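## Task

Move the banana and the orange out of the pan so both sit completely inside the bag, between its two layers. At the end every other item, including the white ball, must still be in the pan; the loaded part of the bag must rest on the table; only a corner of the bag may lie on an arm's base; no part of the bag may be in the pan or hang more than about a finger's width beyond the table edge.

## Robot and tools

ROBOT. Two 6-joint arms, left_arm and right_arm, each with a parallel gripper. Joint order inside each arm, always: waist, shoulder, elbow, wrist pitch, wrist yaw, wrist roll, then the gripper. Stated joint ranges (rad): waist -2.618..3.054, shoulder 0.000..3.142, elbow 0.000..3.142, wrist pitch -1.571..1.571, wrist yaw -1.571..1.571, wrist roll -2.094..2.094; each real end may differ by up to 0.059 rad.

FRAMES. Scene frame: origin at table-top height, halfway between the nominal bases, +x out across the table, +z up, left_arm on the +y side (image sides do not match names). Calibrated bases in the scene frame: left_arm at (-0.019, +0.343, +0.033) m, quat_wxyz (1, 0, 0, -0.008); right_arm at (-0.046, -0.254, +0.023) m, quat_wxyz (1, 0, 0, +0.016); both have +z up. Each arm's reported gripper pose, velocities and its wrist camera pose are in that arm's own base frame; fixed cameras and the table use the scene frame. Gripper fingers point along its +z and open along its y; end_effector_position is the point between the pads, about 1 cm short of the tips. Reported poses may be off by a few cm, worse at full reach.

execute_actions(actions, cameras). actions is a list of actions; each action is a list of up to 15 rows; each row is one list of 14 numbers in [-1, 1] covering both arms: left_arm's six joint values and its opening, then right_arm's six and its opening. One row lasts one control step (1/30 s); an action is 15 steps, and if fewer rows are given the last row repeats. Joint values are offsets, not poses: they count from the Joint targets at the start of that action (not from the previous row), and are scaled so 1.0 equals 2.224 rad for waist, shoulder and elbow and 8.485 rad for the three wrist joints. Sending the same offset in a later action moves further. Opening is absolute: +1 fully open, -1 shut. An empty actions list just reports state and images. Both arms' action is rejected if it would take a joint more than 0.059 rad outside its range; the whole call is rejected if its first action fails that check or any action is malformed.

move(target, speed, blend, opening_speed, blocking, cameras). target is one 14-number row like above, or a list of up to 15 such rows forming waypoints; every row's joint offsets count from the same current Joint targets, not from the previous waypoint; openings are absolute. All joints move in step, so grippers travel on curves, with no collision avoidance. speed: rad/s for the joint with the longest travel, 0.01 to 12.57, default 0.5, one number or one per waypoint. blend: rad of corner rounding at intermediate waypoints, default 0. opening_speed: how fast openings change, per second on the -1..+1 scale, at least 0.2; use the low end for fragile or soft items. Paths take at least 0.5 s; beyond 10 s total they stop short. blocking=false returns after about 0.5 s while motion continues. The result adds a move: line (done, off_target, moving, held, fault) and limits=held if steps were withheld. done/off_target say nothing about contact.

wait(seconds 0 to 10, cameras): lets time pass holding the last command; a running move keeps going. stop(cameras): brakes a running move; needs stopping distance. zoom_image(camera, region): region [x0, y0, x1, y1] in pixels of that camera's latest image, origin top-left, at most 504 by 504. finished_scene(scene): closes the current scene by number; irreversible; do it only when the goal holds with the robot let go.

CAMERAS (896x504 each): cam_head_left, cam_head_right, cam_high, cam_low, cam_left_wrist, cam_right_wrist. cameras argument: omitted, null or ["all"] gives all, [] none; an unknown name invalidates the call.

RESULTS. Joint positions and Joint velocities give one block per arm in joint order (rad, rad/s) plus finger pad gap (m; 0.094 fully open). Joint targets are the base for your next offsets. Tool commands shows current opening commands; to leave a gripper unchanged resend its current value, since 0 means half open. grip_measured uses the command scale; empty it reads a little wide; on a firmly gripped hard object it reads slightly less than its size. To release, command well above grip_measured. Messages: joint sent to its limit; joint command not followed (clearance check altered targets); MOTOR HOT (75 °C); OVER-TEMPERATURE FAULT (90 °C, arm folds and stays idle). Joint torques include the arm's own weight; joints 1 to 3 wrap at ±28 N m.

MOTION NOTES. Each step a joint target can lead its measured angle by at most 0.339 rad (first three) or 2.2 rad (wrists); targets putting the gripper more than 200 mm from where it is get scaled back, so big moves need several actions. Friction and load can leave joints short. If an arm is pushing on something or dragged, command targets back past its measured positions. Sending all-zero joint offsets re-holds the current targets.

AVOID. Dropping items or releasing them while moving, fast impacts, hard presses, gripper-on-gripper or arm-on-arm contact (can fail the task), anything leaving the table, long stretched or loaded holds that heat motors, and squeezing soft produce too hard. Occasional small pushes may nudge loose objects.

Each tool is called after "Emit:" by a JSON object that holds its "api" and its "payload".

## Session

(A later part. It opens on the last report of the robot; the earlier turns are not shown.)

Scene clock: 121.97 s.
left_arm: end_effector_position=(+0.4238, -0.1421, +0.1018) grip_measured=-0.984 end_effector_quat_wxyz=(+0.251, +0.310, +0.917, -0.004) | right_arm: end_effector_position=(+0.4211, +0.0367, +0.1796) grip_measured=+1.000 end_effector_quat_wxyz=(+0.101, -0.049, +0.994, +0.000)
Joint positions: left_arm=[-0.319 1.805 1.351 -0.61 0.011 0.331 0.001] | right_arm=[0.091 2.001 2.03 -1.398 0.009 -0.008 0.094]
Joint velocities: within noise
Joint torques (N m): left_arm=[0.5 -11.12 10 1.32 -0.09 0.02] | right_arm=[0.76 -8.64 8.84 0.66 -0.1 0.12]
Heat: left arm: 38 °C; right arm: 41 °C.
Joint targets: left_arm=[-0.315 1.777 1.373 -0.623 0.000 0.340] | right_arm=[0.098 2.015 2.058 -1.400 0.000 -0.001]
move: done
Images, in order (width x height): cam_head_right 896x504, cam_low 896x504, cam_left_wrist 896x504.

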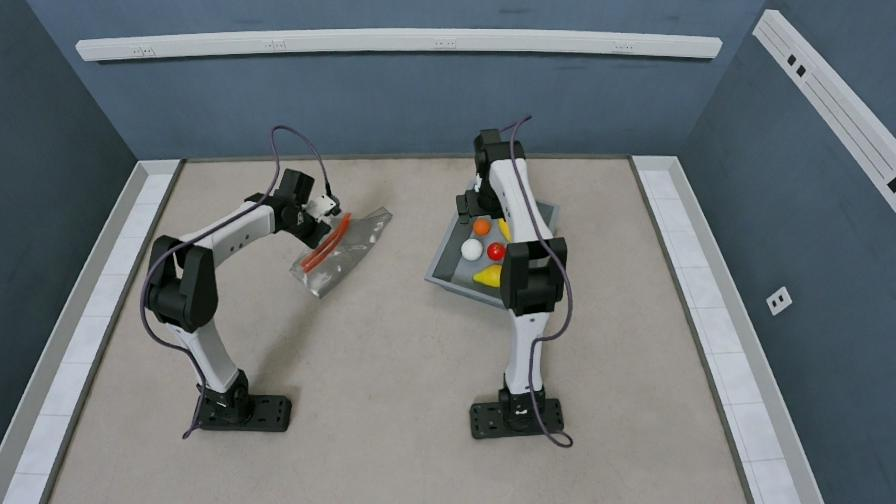

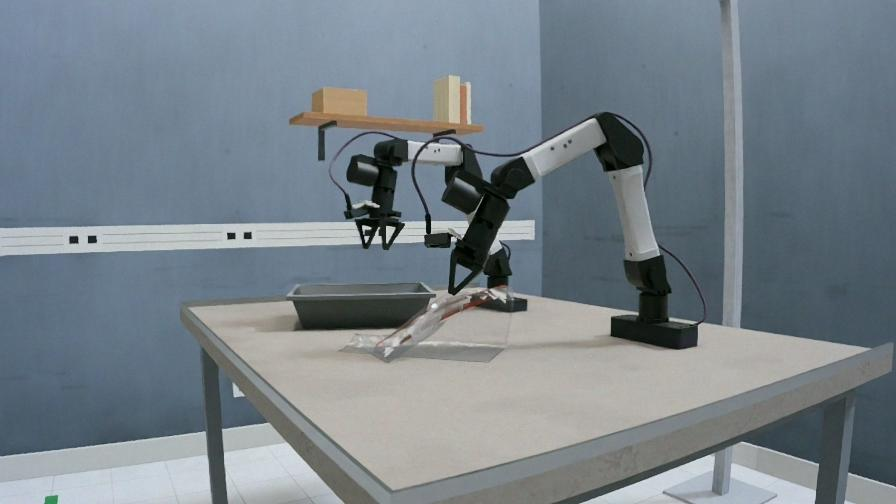

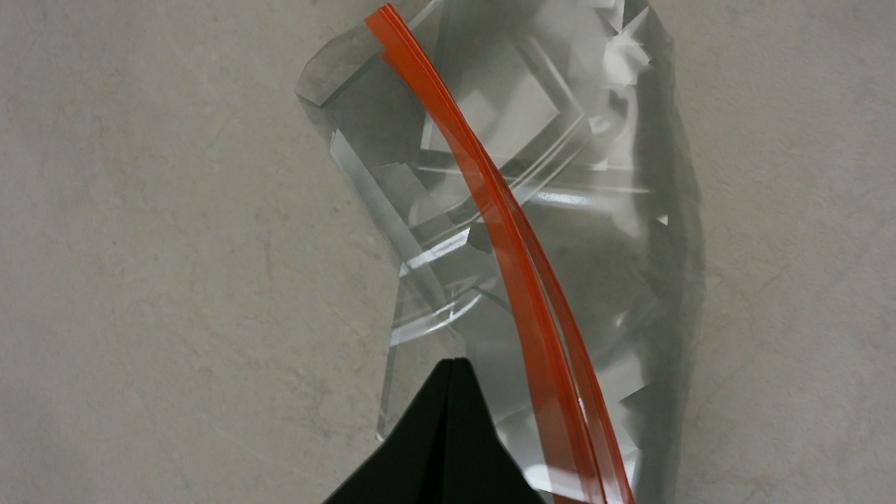

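Emit:
{"api": "move", "payload": {"target": [0,0,0,0,0,0,-1,0.3076,-0.0501,-0.2455,0.1169,0,0.185,-0.3], "speed": 0.6}}

Emit:
{"api": "zoom_image", "payload": {"camera": "cam_high", "region": [330, 180, 560, 390]}}

Scene clock: 128.37 s.
left_arm: end_effector_position=(+0.4236, -0.1420, +0.1016) grip_measured=-0.984 end_effector_quat_wxyz=(+0.250, +0.311, +0.917, -0.004) | right_arm: end_effector_position=(+0.3735, +0.3696, +0.1204) grip_measured=-0.299 end_effector_quat_wxyz=(+0.136, +0.358, +0.868, +0.317)
Joint positions: left_arm=[-0.319 1.805 1.351 -0.611 0.011 0.331 0.001] | right_arm=[0.782 1.956 1.515 -0.426 0.005 1.562 0.033]
Joint velocities: within noise
Joint torques (N m): left_arm=[0.54 -11.17 9.99 1.35 -0.08 0.02] | right_arm=[0.05 -14.84 6.78 1.61 -0.03 0.08]
Heat: left arm: 39 °C; right arm: 43 °C.
Joint targets: left_arm=[-0.315 1.777 1.373 -0.623 0.000 0.340] | right_arm=[0.782 1.904 1.512 -0.408 0.000 1.569]
move: off_target (right_arm); right_arm: the shoulder is farthest, 0.052 rad from its target

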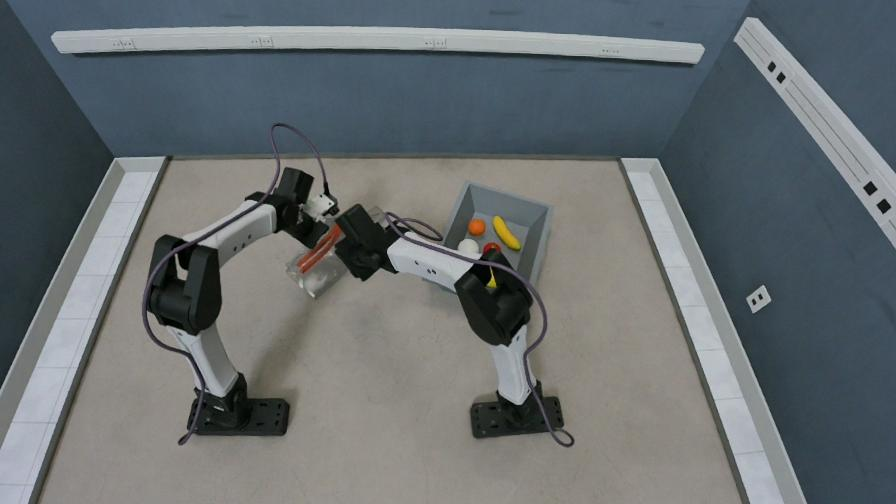

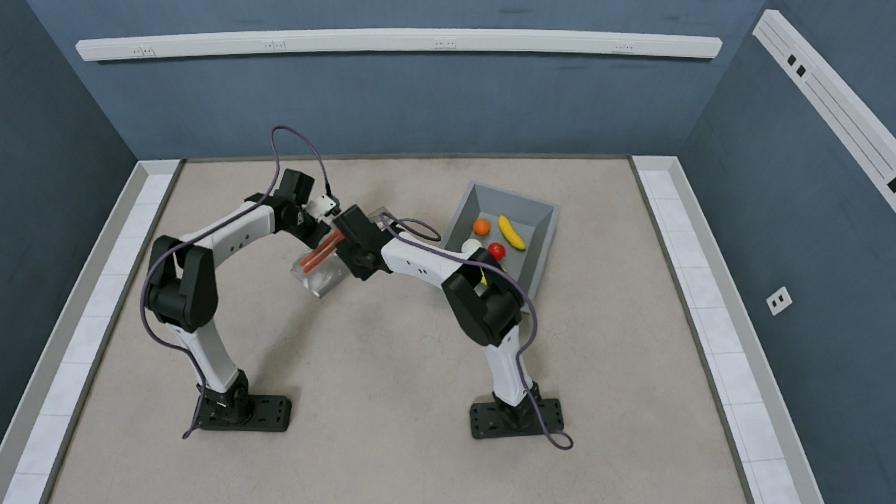

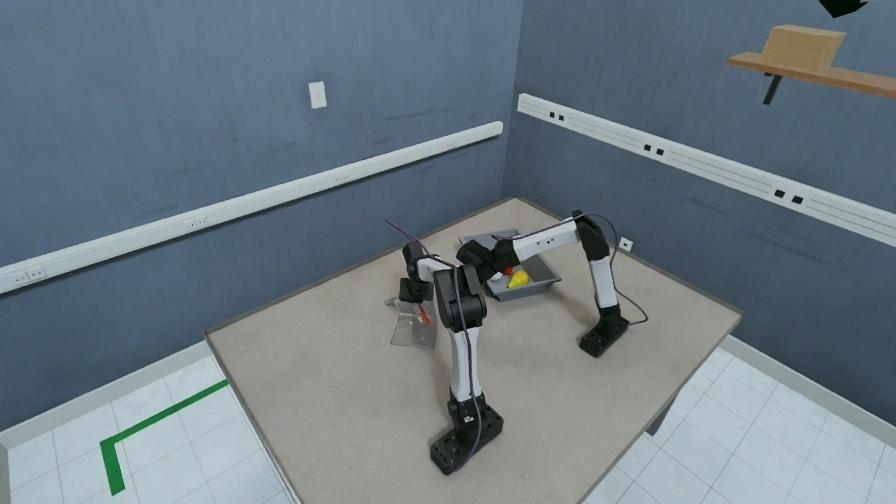

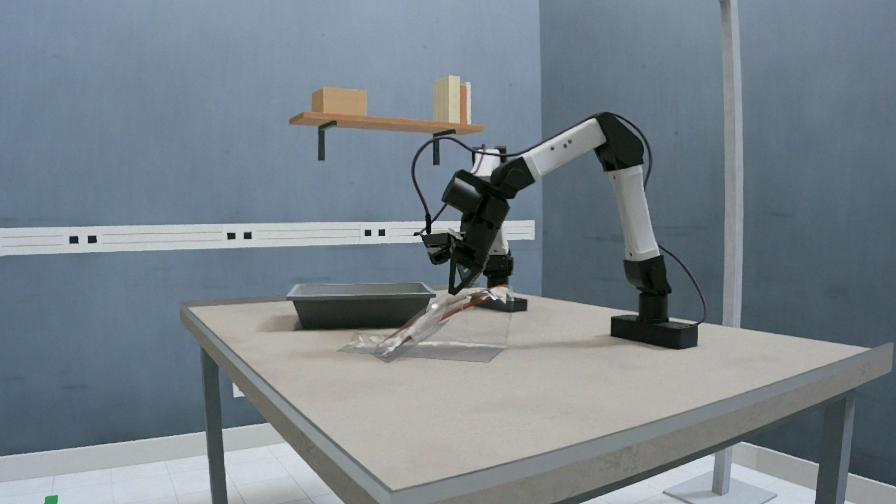

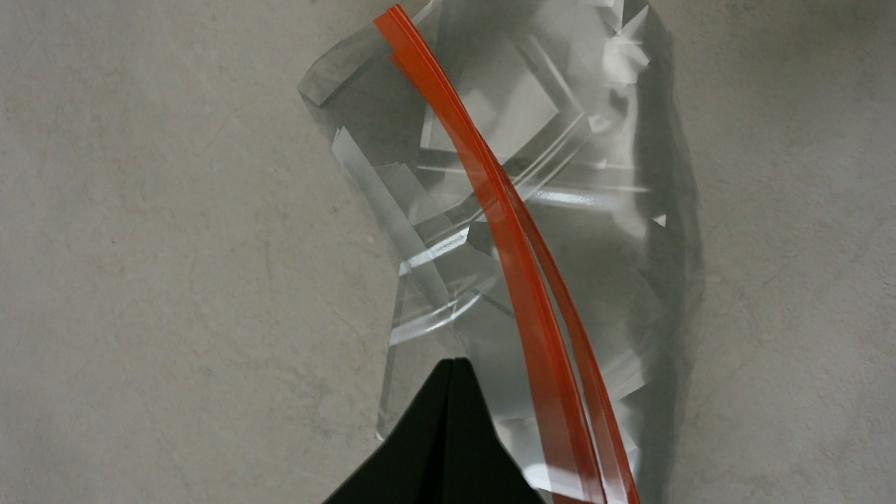

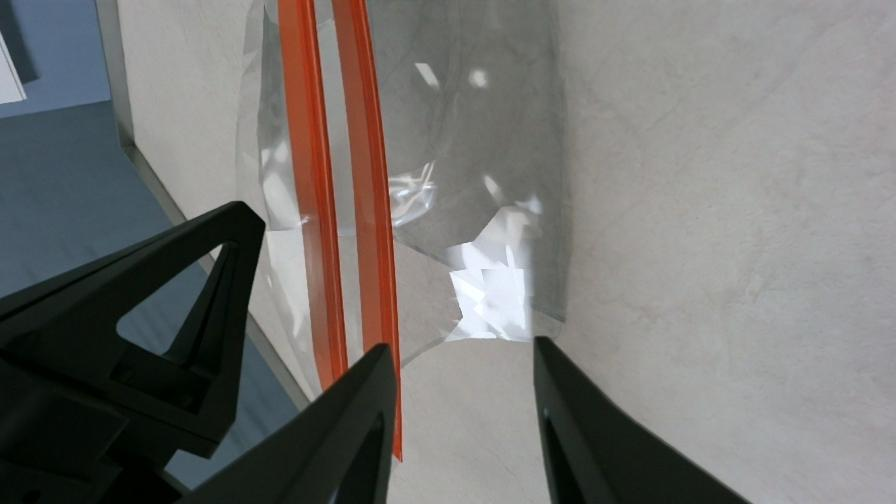

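Scaled by 2.191 from the camera's 896x504 image, which has a finer 1280x720 frame.

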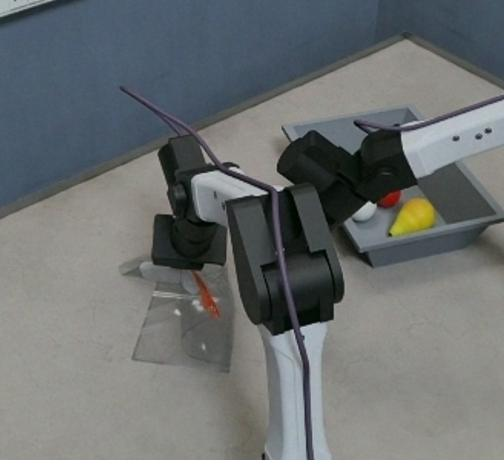

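Emit:
{"api": "move", "payload": {"target": [0,0,0,0,0,0,-1,0,0.0755,0.107,-0.0108,0,0,-0.5], "speed": 0.3, "cameras": ["cam_right_wrist","cam_left_wrist","cam_low","cam_head_right"]}}

Scene clock: 130.53 s.
left_arm: end_effector_position=(+0.4236, -0.1420, +0.1016) grip_measured=-0.984 end_effector_quat_wxyz=(+0.250, +0.311, +0.917, -0.004) | right_arm: end_effector_position=(+0.3973, +0.3932, +0.1389) grip_measured=-0.499 end_effector_quat_wxyz=(+0.141, +0.356, +0.863, +0.329)
Joint positions: left_arm=[-0.319 1.805 1.351 -0.611 0.011 0.331 0.001] | right_arm=[0.782 2.059 1.72 -0.501 0.005 1.563 0.024]
Joint velocities: within noise
Joint torques (N m): left_arm=[0.51 -11.17 9.95 1.37 -0.09 0.02] | right_arm=[0.08 -10.06 10.04 1.43 -0.03 0.07]
Heat: left arm: 39 °C; right arm: 43 °C.
Joint targets: left_arm=[-0.315 1.777 1.373 -0.623 0.000 0.340] | right_arm=[0.782 2.072 1.750 -0.500 0.000 1.569]
move: done
Images, in order (width x height): cam_head_right 896x504, cam_low 896x504, cam_left_wrist 896x504, cam_right_wrist 896x504.

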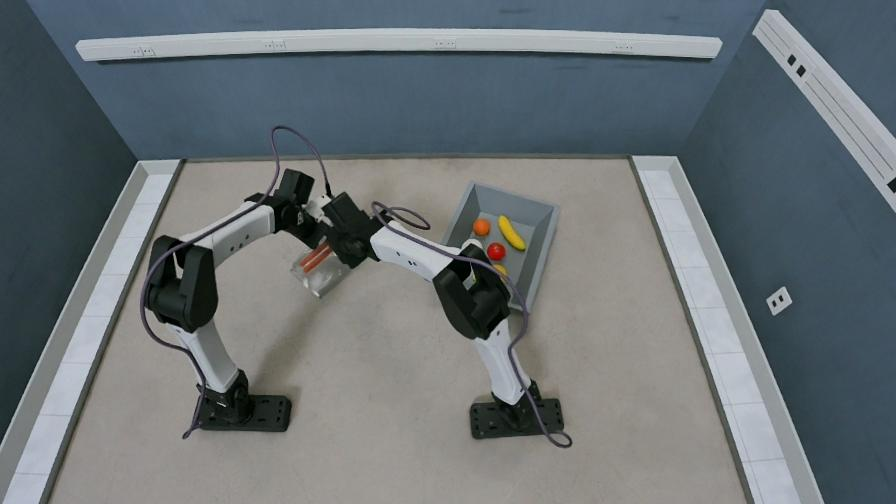

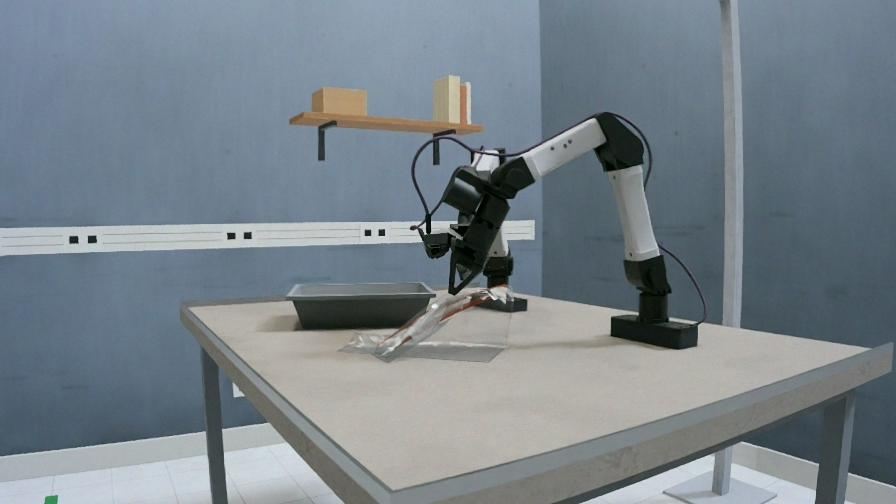

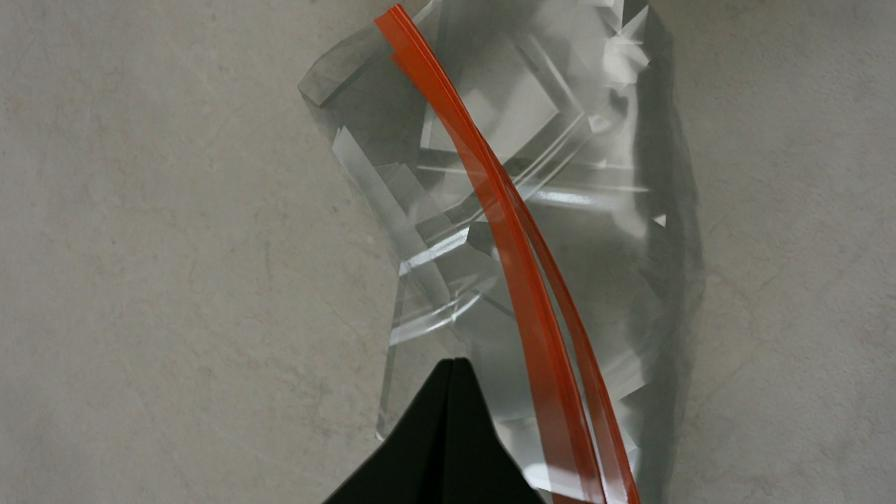

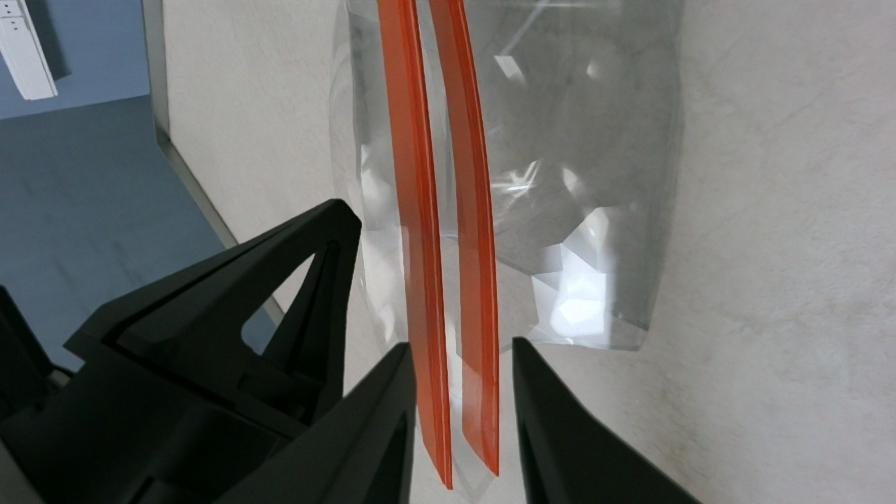

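Emit:
{"api": "move", "payload": {"target": [0,0,0,0,0,0,-1,0,-0.0189,-0.0427,0.0042,0,0,-0.5], "speed": 0.2, "cameras": ["cam_right_wrist"]}}

Scene clock: 132.17 s.
left_arm: end_effector_position=(+0.4236, -0.1420, +0.1016) grip_measured=-0.984 end_effector_quat_wxyz=(+0.250, +0.311, +0.917, -0.004) | right_arm: end_effector_position=(+0.3898, +0.3858, +0.1157) grip_measured=-0.499 end_effector_quat_wxyz=(+0.133, +0.359, +0.870, +0.309)
Joint positions: left_arm=[-0.319 1.805 1.351 -0.611 0.011 0.331 0.001] | right_arm=[0.782 2.059 1.656 -0.482 0.005 1.563 0.024]
Joint velocities: within noise
Joint torques (N m): left_arm=[0.47 -11.17 10.02 1.37 -0.07 0.02] | right_arm=[0.09 -13.64 6.95 1.56 -0.03 0.08]
Heat: left arm: 39 °C; right arm: 44 °C.
Joint targets: left_arm=[-0.315 1.777 1.373 -0.623 0.000 0.340] | right_arm=[0.782 2.030 1.655 -0.464 0.000 1.569]
move: done
Images, in order (width x height): cam_right_wrist 896x504.

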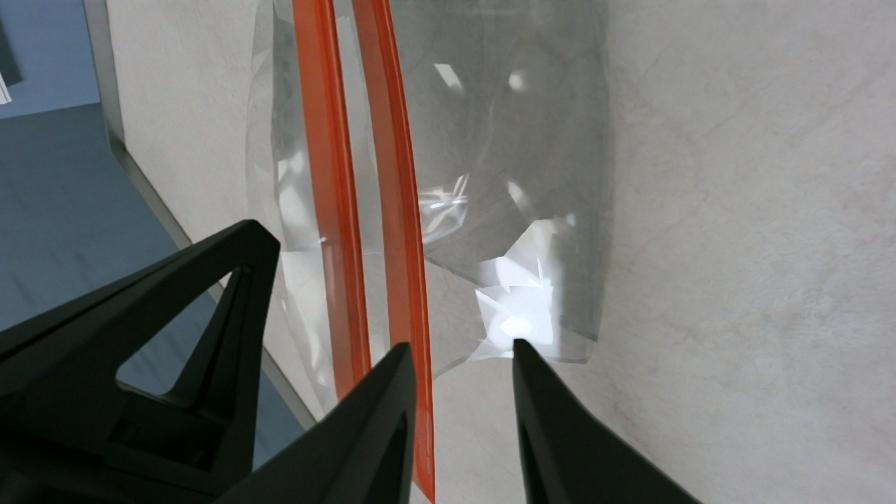

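Emit:
{"api": "move", "payload": {"target": [0,0,0,0,0,0,-1,0,0.0292,0.0405,-0.0031,0,0,-0.5], "speed": 0.2, "cameras": ["cam_right_wrist"]}}

Scene clock: 133.53 s.
left_arm: end_effector_position=(+0.4236, -0.1420, +0.1016) grip_measured=-0.984 end_effector_quat_wxyz=(+0.250, +0.311, +0.917, -0.004) | right_arm: end_effector_position=(+0.3984, +0.3943, +0.1271) grip_measured=-0.499 end_effector_quat_wxyz=(+0.138, +0.357, +0.866, +0.322)
Joint positions: left_arm=[-0.319 1.805 1.351 -0.611 0.011 0.331 0.001] | right_arm=[0.782 2.081 1.717 -0.492 0.005 1.563 0.024]
Joint velocities: within noise
Joint torques (N m): left_arm=[0.51 -11.18 9.98 1.35 -0.07 0.03] | right_arm=[0.09 -10.11 9.78 1.41 -0.03 0.07]
Heat: left arm: 39 °C; right arm: 44 °C.
Joint targets: left_arm=[-0.315 1.777 1.373 -0.623 0.000 0.340] | right_arm=[0.782 2.095 1.745 -0.491 0.000 1.569]
move: done
Images, in order (width x height): cam_right_wrist 896x504.

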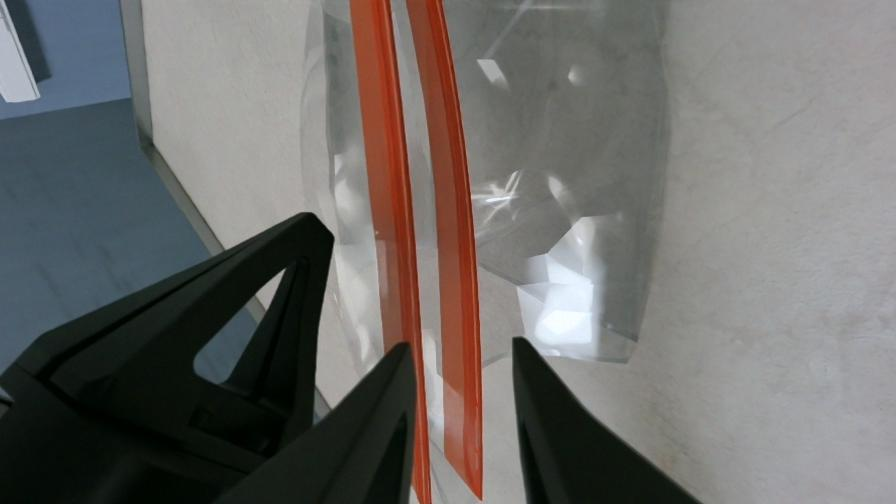

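Emit:
{"api": "move", "payload": {"target": [0,0,0,0,0,0,-1,0,0.0625,0.0351,0.0079,0,0,-0.5], "speed": 0.12, "cameras": ["cam_right_wrist","cam_left_wrist"]}}

Scene clock: 139.23 s.
left_arm: end_effector_position=(+0.4237, -0.1417, +0.1016) grip_measured=-0.984 end_effector_quat_wxyz=(+0.250, +0.310, +0.917, -0.004) | right_arm: end_effector_position=(+0.4161, +0.4119, +0.0883) grip_measured=-0.499 end_effector_quat_wxyz=(+0.135, +0.359, +0.869, +0.314)
Joint positions: left_arm=[-0.319 1.805 1.351 -0.611 0.011 0.331 0.001] | right_arm=[0.782 2.22 1.792 -0.444 0.005 1.563 0.024]
Joint velocities: within noise
Joint torques (N m): left_arm=[0.5 -11.19 9.98 1.36 -0.07 0.02] | right_arm=[0.09 -11.08 10.09 1.61 -0.03 0.07]
Heat: left arm: 40 °C; right arm: 44 °C.
Joint targets: left_arm=[-0.315 1.777 1.373 -0.623 0.000 0.340] | right_arm=[0.782 2.234 1.823 -0.424 0.000 1.569]
move: done
Images, in order (width x height): cam_left_wrist 896x504, cam_right_wrist 896x504.

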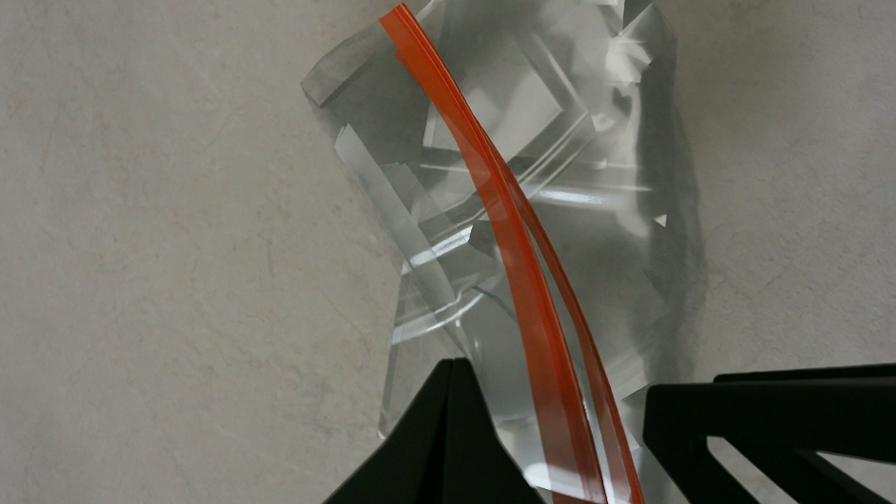

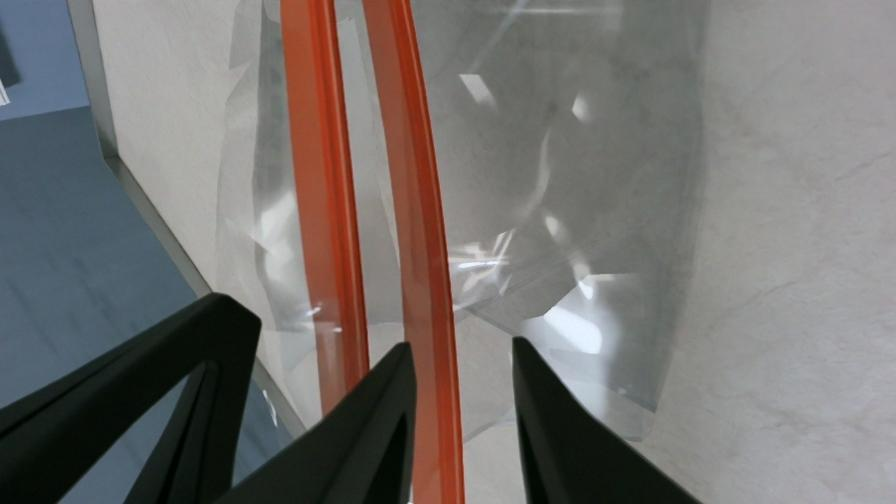

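Emit:
{"api": "move", "payload": {"target": [0,0,0,0,0,0,-1,0,0.0072,0.0175,-0.0031,0,0,-0.5], "speed": 0.12, "cameras": ["cam_right_wrist"]}}

Scene clock: 140.57 s.
left_arm: end_effector_position=(+0.4249, -0.1380, +0.1016) grip_measured=-0.984 end_effector_quat_wxyz=(+0.250, +0.307, +0.918, +0.001) | right_arm: end_effector_position=(+0.4175, +0.4133, +0.0887) grip_measured=-0.499 end_effector_quat_wxyz=(+0.133, +0.359, +0.870, +0.310)
Joint positions: left_arm=[-0.313 1.805 1.351 -0.611 0.002 0.331 0.001] | right_arm=[0.782 2.235 1.826 -0.474 0.005 1.563 0.024]
Joint velocities: within noise
Joint torques (N m): left_arm=[0.09 -11.18 10 1.36 0 0.02] | right_arm=[0.09 -11.12 10.51 1.62 -0.03 0.07]
Heat: left arm: 40 °C; right arm: 44 °C.
Joint targets: left_arm=[-0.315 1.777 1.373 -0.623 -0.001 0.340] | right_arm=[0.782 2.250 1.862 -0.450 0.000 1.569]
move: off_target (right_arm); right_arm: the elbow is farthest, 0.036 rad from its target
Images, in order (width x height): cam_right_wrist 896x504.

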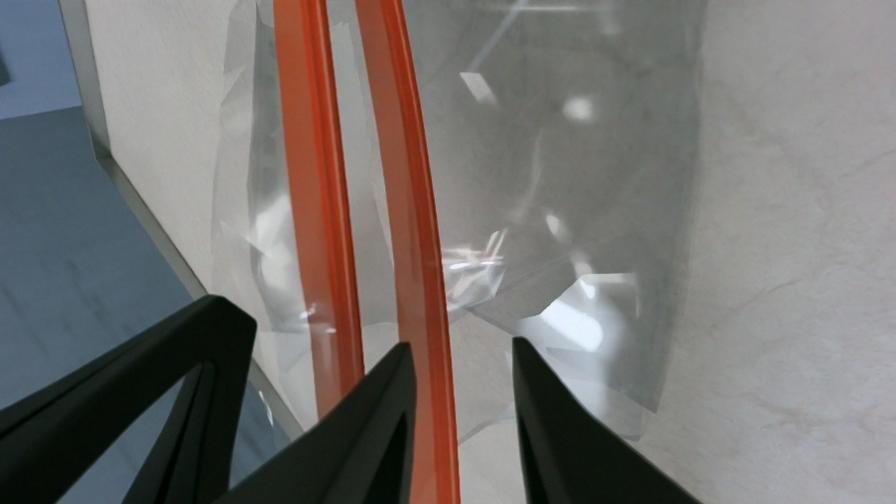

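Emit:
{"api": "move", "payload": {"target": [0,0,0,0,0,0,-1,0,-0.0265,0,0.001,0,0,-0.5], "speed": 0.12, "cameras": ["cam_right_wrist"]}}

Scene clock: 141.53 s.
left_arm: end_effector_position=(+0.4249, -0.1380, +0.1016) grip_measured=-0.984 end_effector_quat_wxyz=(+0.250, +0.307, +0.918, +0.001) | right_arm: end_effector_position=(+0.4175, +0.4133, +0.0888) grip_measured=-0.499 end_effector_quat_wxyz=(+0.133, +0.359, +0.870, +0.310)
Joint positions: left_arm=[-0.313 1.805 1.351 -0.611 0.002 0.331 0.001] | right_arm=[0.782 2.235 1.826 -0.474 0.005 1.563 0.024]
Joint velocities: within noise
Joint torques (N m): left_arm=[0.08 -11.14 9.96 1.37 0.01 0.03] | right_arm=[0.08 -16.32 10.5 1.71 -0.03 0.08]
Heat: left arm: 40 °C; right arm: 44 °C.
Joint targets: left_arm=[-0.315 1.777 1.373 -0.623 -0.001 0.340] | right_arm=[0.782 2.191 1.862 -0.442 0.000 1.569]
move: off_target (right_arm); right_arm: the shoulder is farthest, 0.044 rad from its target
Images, in order (width x height): cam_right_wrist 896x504.

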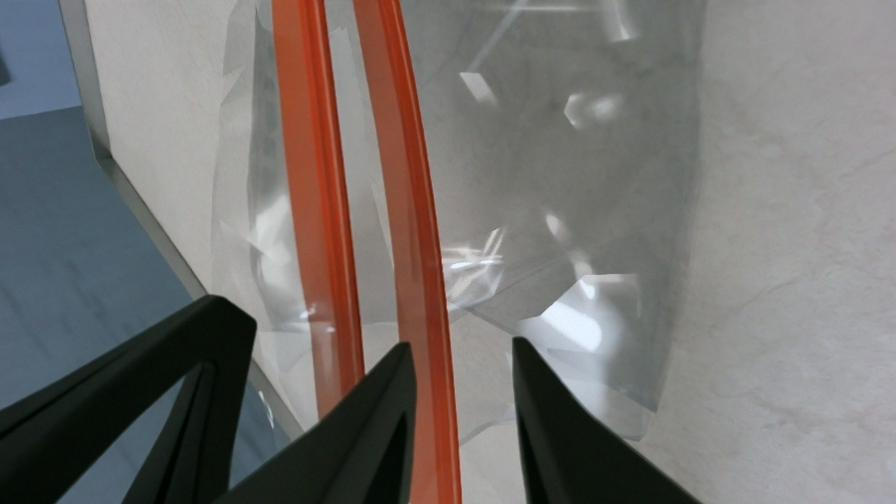

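Need a bit more.

Emit:
{"api": "move", "payload": {"target": [0,0,0,0,0,0,-1,0,-0.0065,0,0.003,0,0,-0.5], "speed": 0.12, "cameras": ["cam_right_wrist"]}}

Scene clock: 142.43 s.
left_arm: end_effector_position=(+0.4261, -0.1378, +0.1030) grip_measured=-0.984 end_effector_quat_wxyz=(+0.252, +0.306, +0.918, +0.003) | right_arm: end_effector_position=(+0.4185, +0.4143, +0.0900) grip_measured=-0.499 end_effector_quat_wxyz=(+0.134, +0.359, +0.869, +0.313)
Joint positions: left_arm=[-0.313 1.805 1.355 -0.611 -0.002 0.331 0.001] | right_arm=[0.782 2.235 1.826 -0.467 0.005 1.563 0.024]
Joint velocities: within noise
Joint torques (N m): left_arm=[0.1 -11.18 9.63 1.37 0.04 0.02] | right_arm=[0.06 -17.58 10.51 1.87 -0.03 0.07]
Heat: left arm: 40 °C; right arm: 45 °C.
Joint targets: left_arm=[-0.315 1.777 1.373 -0.623 0.000 0.340] | right_arm=[0.782 2.176 1.862 -0.416 0.000 1.569]
move: off_target (right_arm); right_arm: the shoulder is farthest, 0.059 rad from its target
Images, in order (width x height): cam_right_wrist 896x504.

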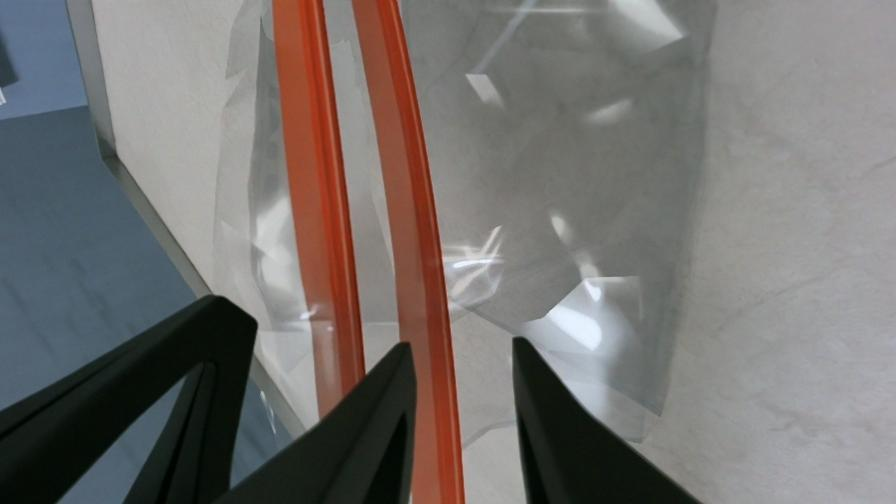

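Emit:
{"api": "move", "payload": {"target": [0,0,0,0,0,0,-1,0,0,0.004,0.0055,0,0,-0.5], "speed": 0.12, "cameras": ["cam_right_wrist"]}}

Scene clock: 143.47 s.
left_arm: end_effector_position=(+0.4289, -0.1360, +0.1068) grip_measured=-0.984 end_effector_quat_wxyz=(+0.258, +0.303, +0.917, +0.005) | right_arm: end_effector_position=(+0.4221, +0.4179, +0.0944) grip_measured=-0.499 end_effector_quat_wxyz=(+0.139, +0.357, +0.865, +0.325)
Joint positions: left_arm=[-0.309 1.801 1.358 -0.606 -0.005 0.331 0.001] | right_arm=[0.782 2.235 1.826 -0.44 0.005 1.563 0.024]
Joint velocities: within noise
Joint torques (N m): left_arm=[-0.27 -10.85 9.33 1.34 0.06 0.02] | right_arm=[0.09 -17.61 11.4 2.15 -0.03 0.07]
Heat: left arm: 40 °C; right arm: 45 °C.
Joint targets: left_arm=[-0.315 1.777 1.373 -0.623 0.000 0.340] | right_arm=[0.782 2.176 1.871 -0.370 0.000 1.569]
move: off_target (right_arm); right_arm: the wrist pitch is farthest, 0.070 rad from its target
Images, in order (width x height): cam_right_wrist 896x504.

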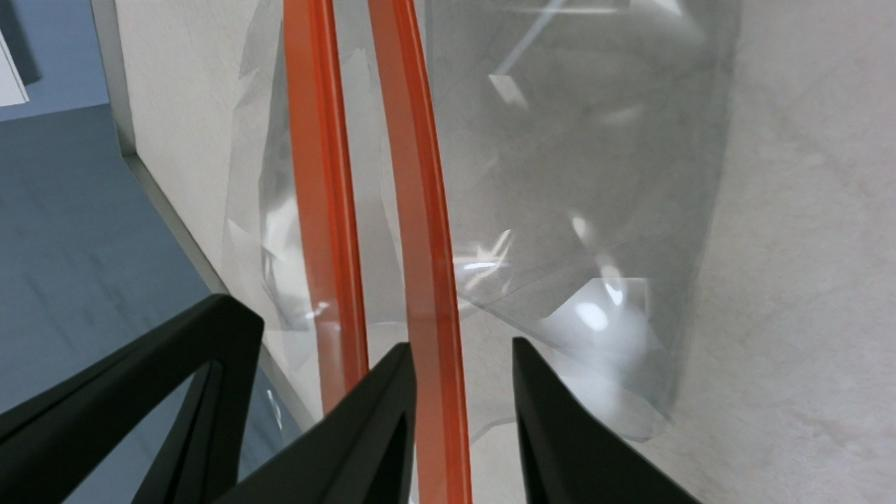

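Emit:
{"api": "move", "payload": {"target": [0,0,0,0,0,0,-1,0,0.02,-0.015,-0.0065,0,0,-0.5], "speed": 0.12}}

Emit:
{"api": "zoom_image", "payload": {"camera": "cam_head_left", "region": [240, 160, 440, 310]}}

Emit:
{"api": "zoom_image", "payload": {"camera": "cam_low", "region": [380, 130, 580, 330]}}

Emit:
{"api": "zoom_image", "payload": {"camera": "cam_high", "region": [380, 220, 530, 350]}}

Scene clock: 144.60 s.
left_arm: end_effector_position=(+0.4289, -0.1360, +0.1069) grip_measured=-0.984 end_effector_quat_wxyz=(+0.258, +0.303, +0.917, +0.005) | right_arm: end_effector_position=(+0.4214, +0.4172, +0.0935) grip_measured=-0.499 end_effector_quat_wxyz=(+0.138, +0.357, +0.866, +0.322)
Joint positions: left_arm=[-0.309 1.801 1.358 -0.606 -0.005 0.331 0.001] | right_arm=[0.782 2.235 1.826 -0.445 0.005 1.563 0.024]
Joint velocities: within noise
Joint torques (N m): left_arm=[-0.27 -10.81 9.32 1.34 0.07 0.03] | right_arm=[0.09 -13.71 8.21 1.63 -0.03 0.07]
Heat: left arm: 40 °C; right arm: 46 °C.
Joint targets: left_arm=[-0.315 1.777 1.373 -0.623 0.000 0.340] | right_arm=[0.782 2.221 1.837 -0.425 0.000 1.569]
move: done

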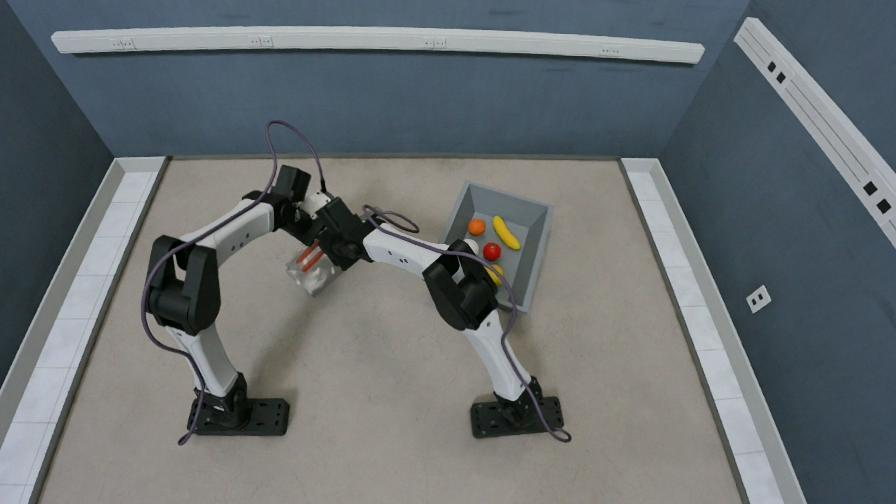

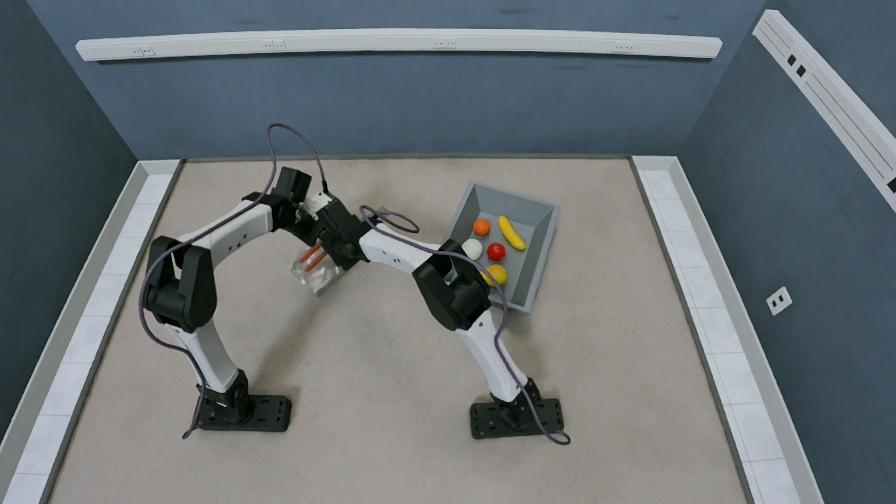

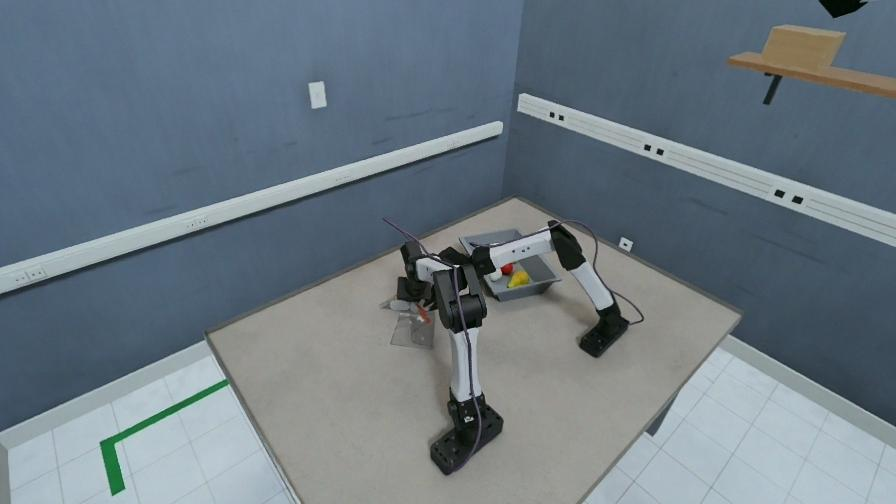

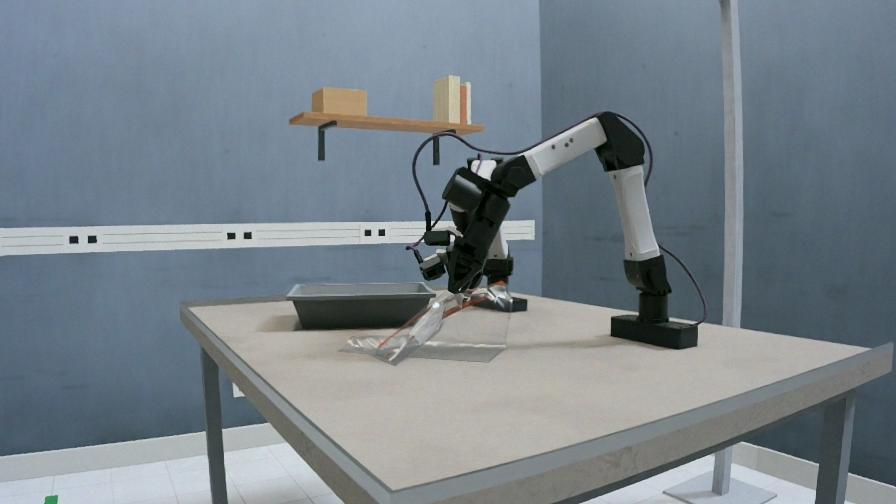

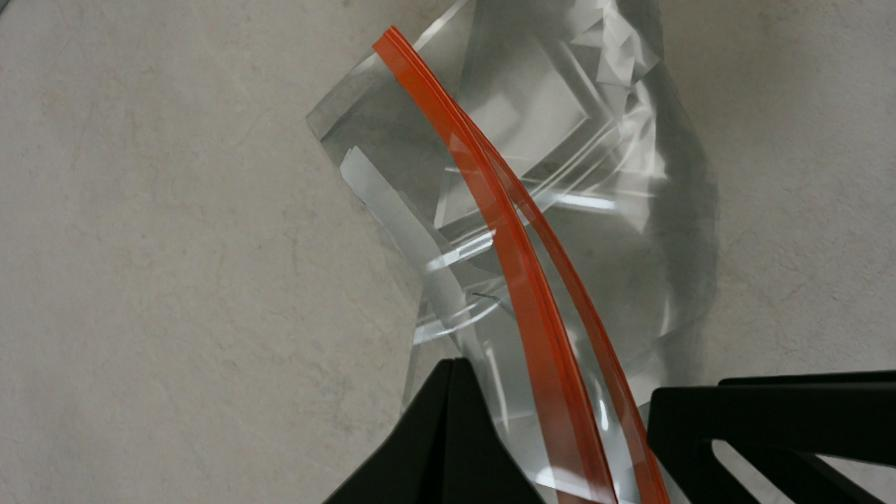

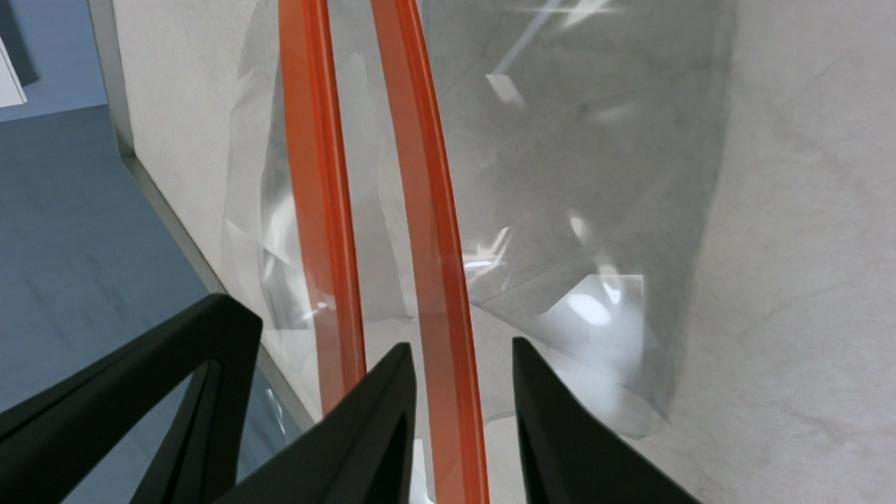

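Scaled by 2.520 from the camera's 896x504 image, which has a finer 1280x720 frame.

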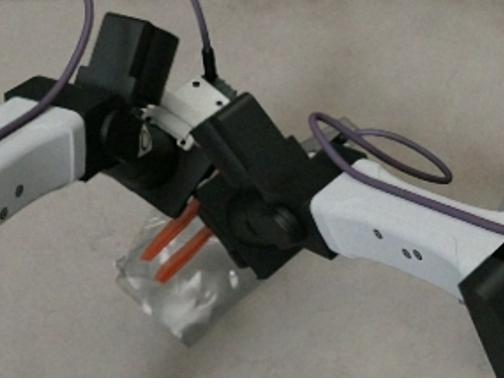

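Scaled by 2.520 from the camera's 896x504 image, which has a finer 1280x720 frame.

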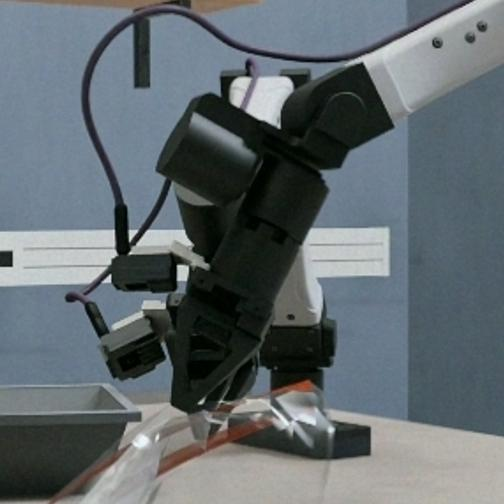

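Scaled by 3.360 from the camera's 896x504 image, which has a finer 1280x720 frame.

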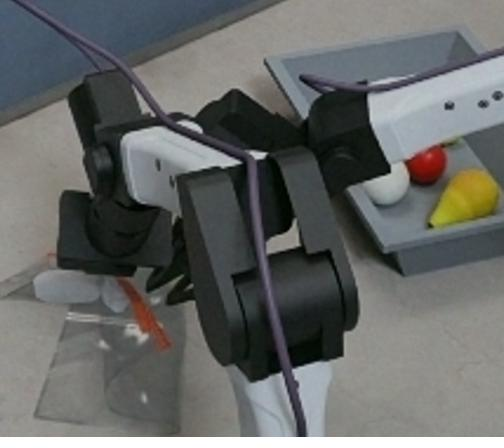

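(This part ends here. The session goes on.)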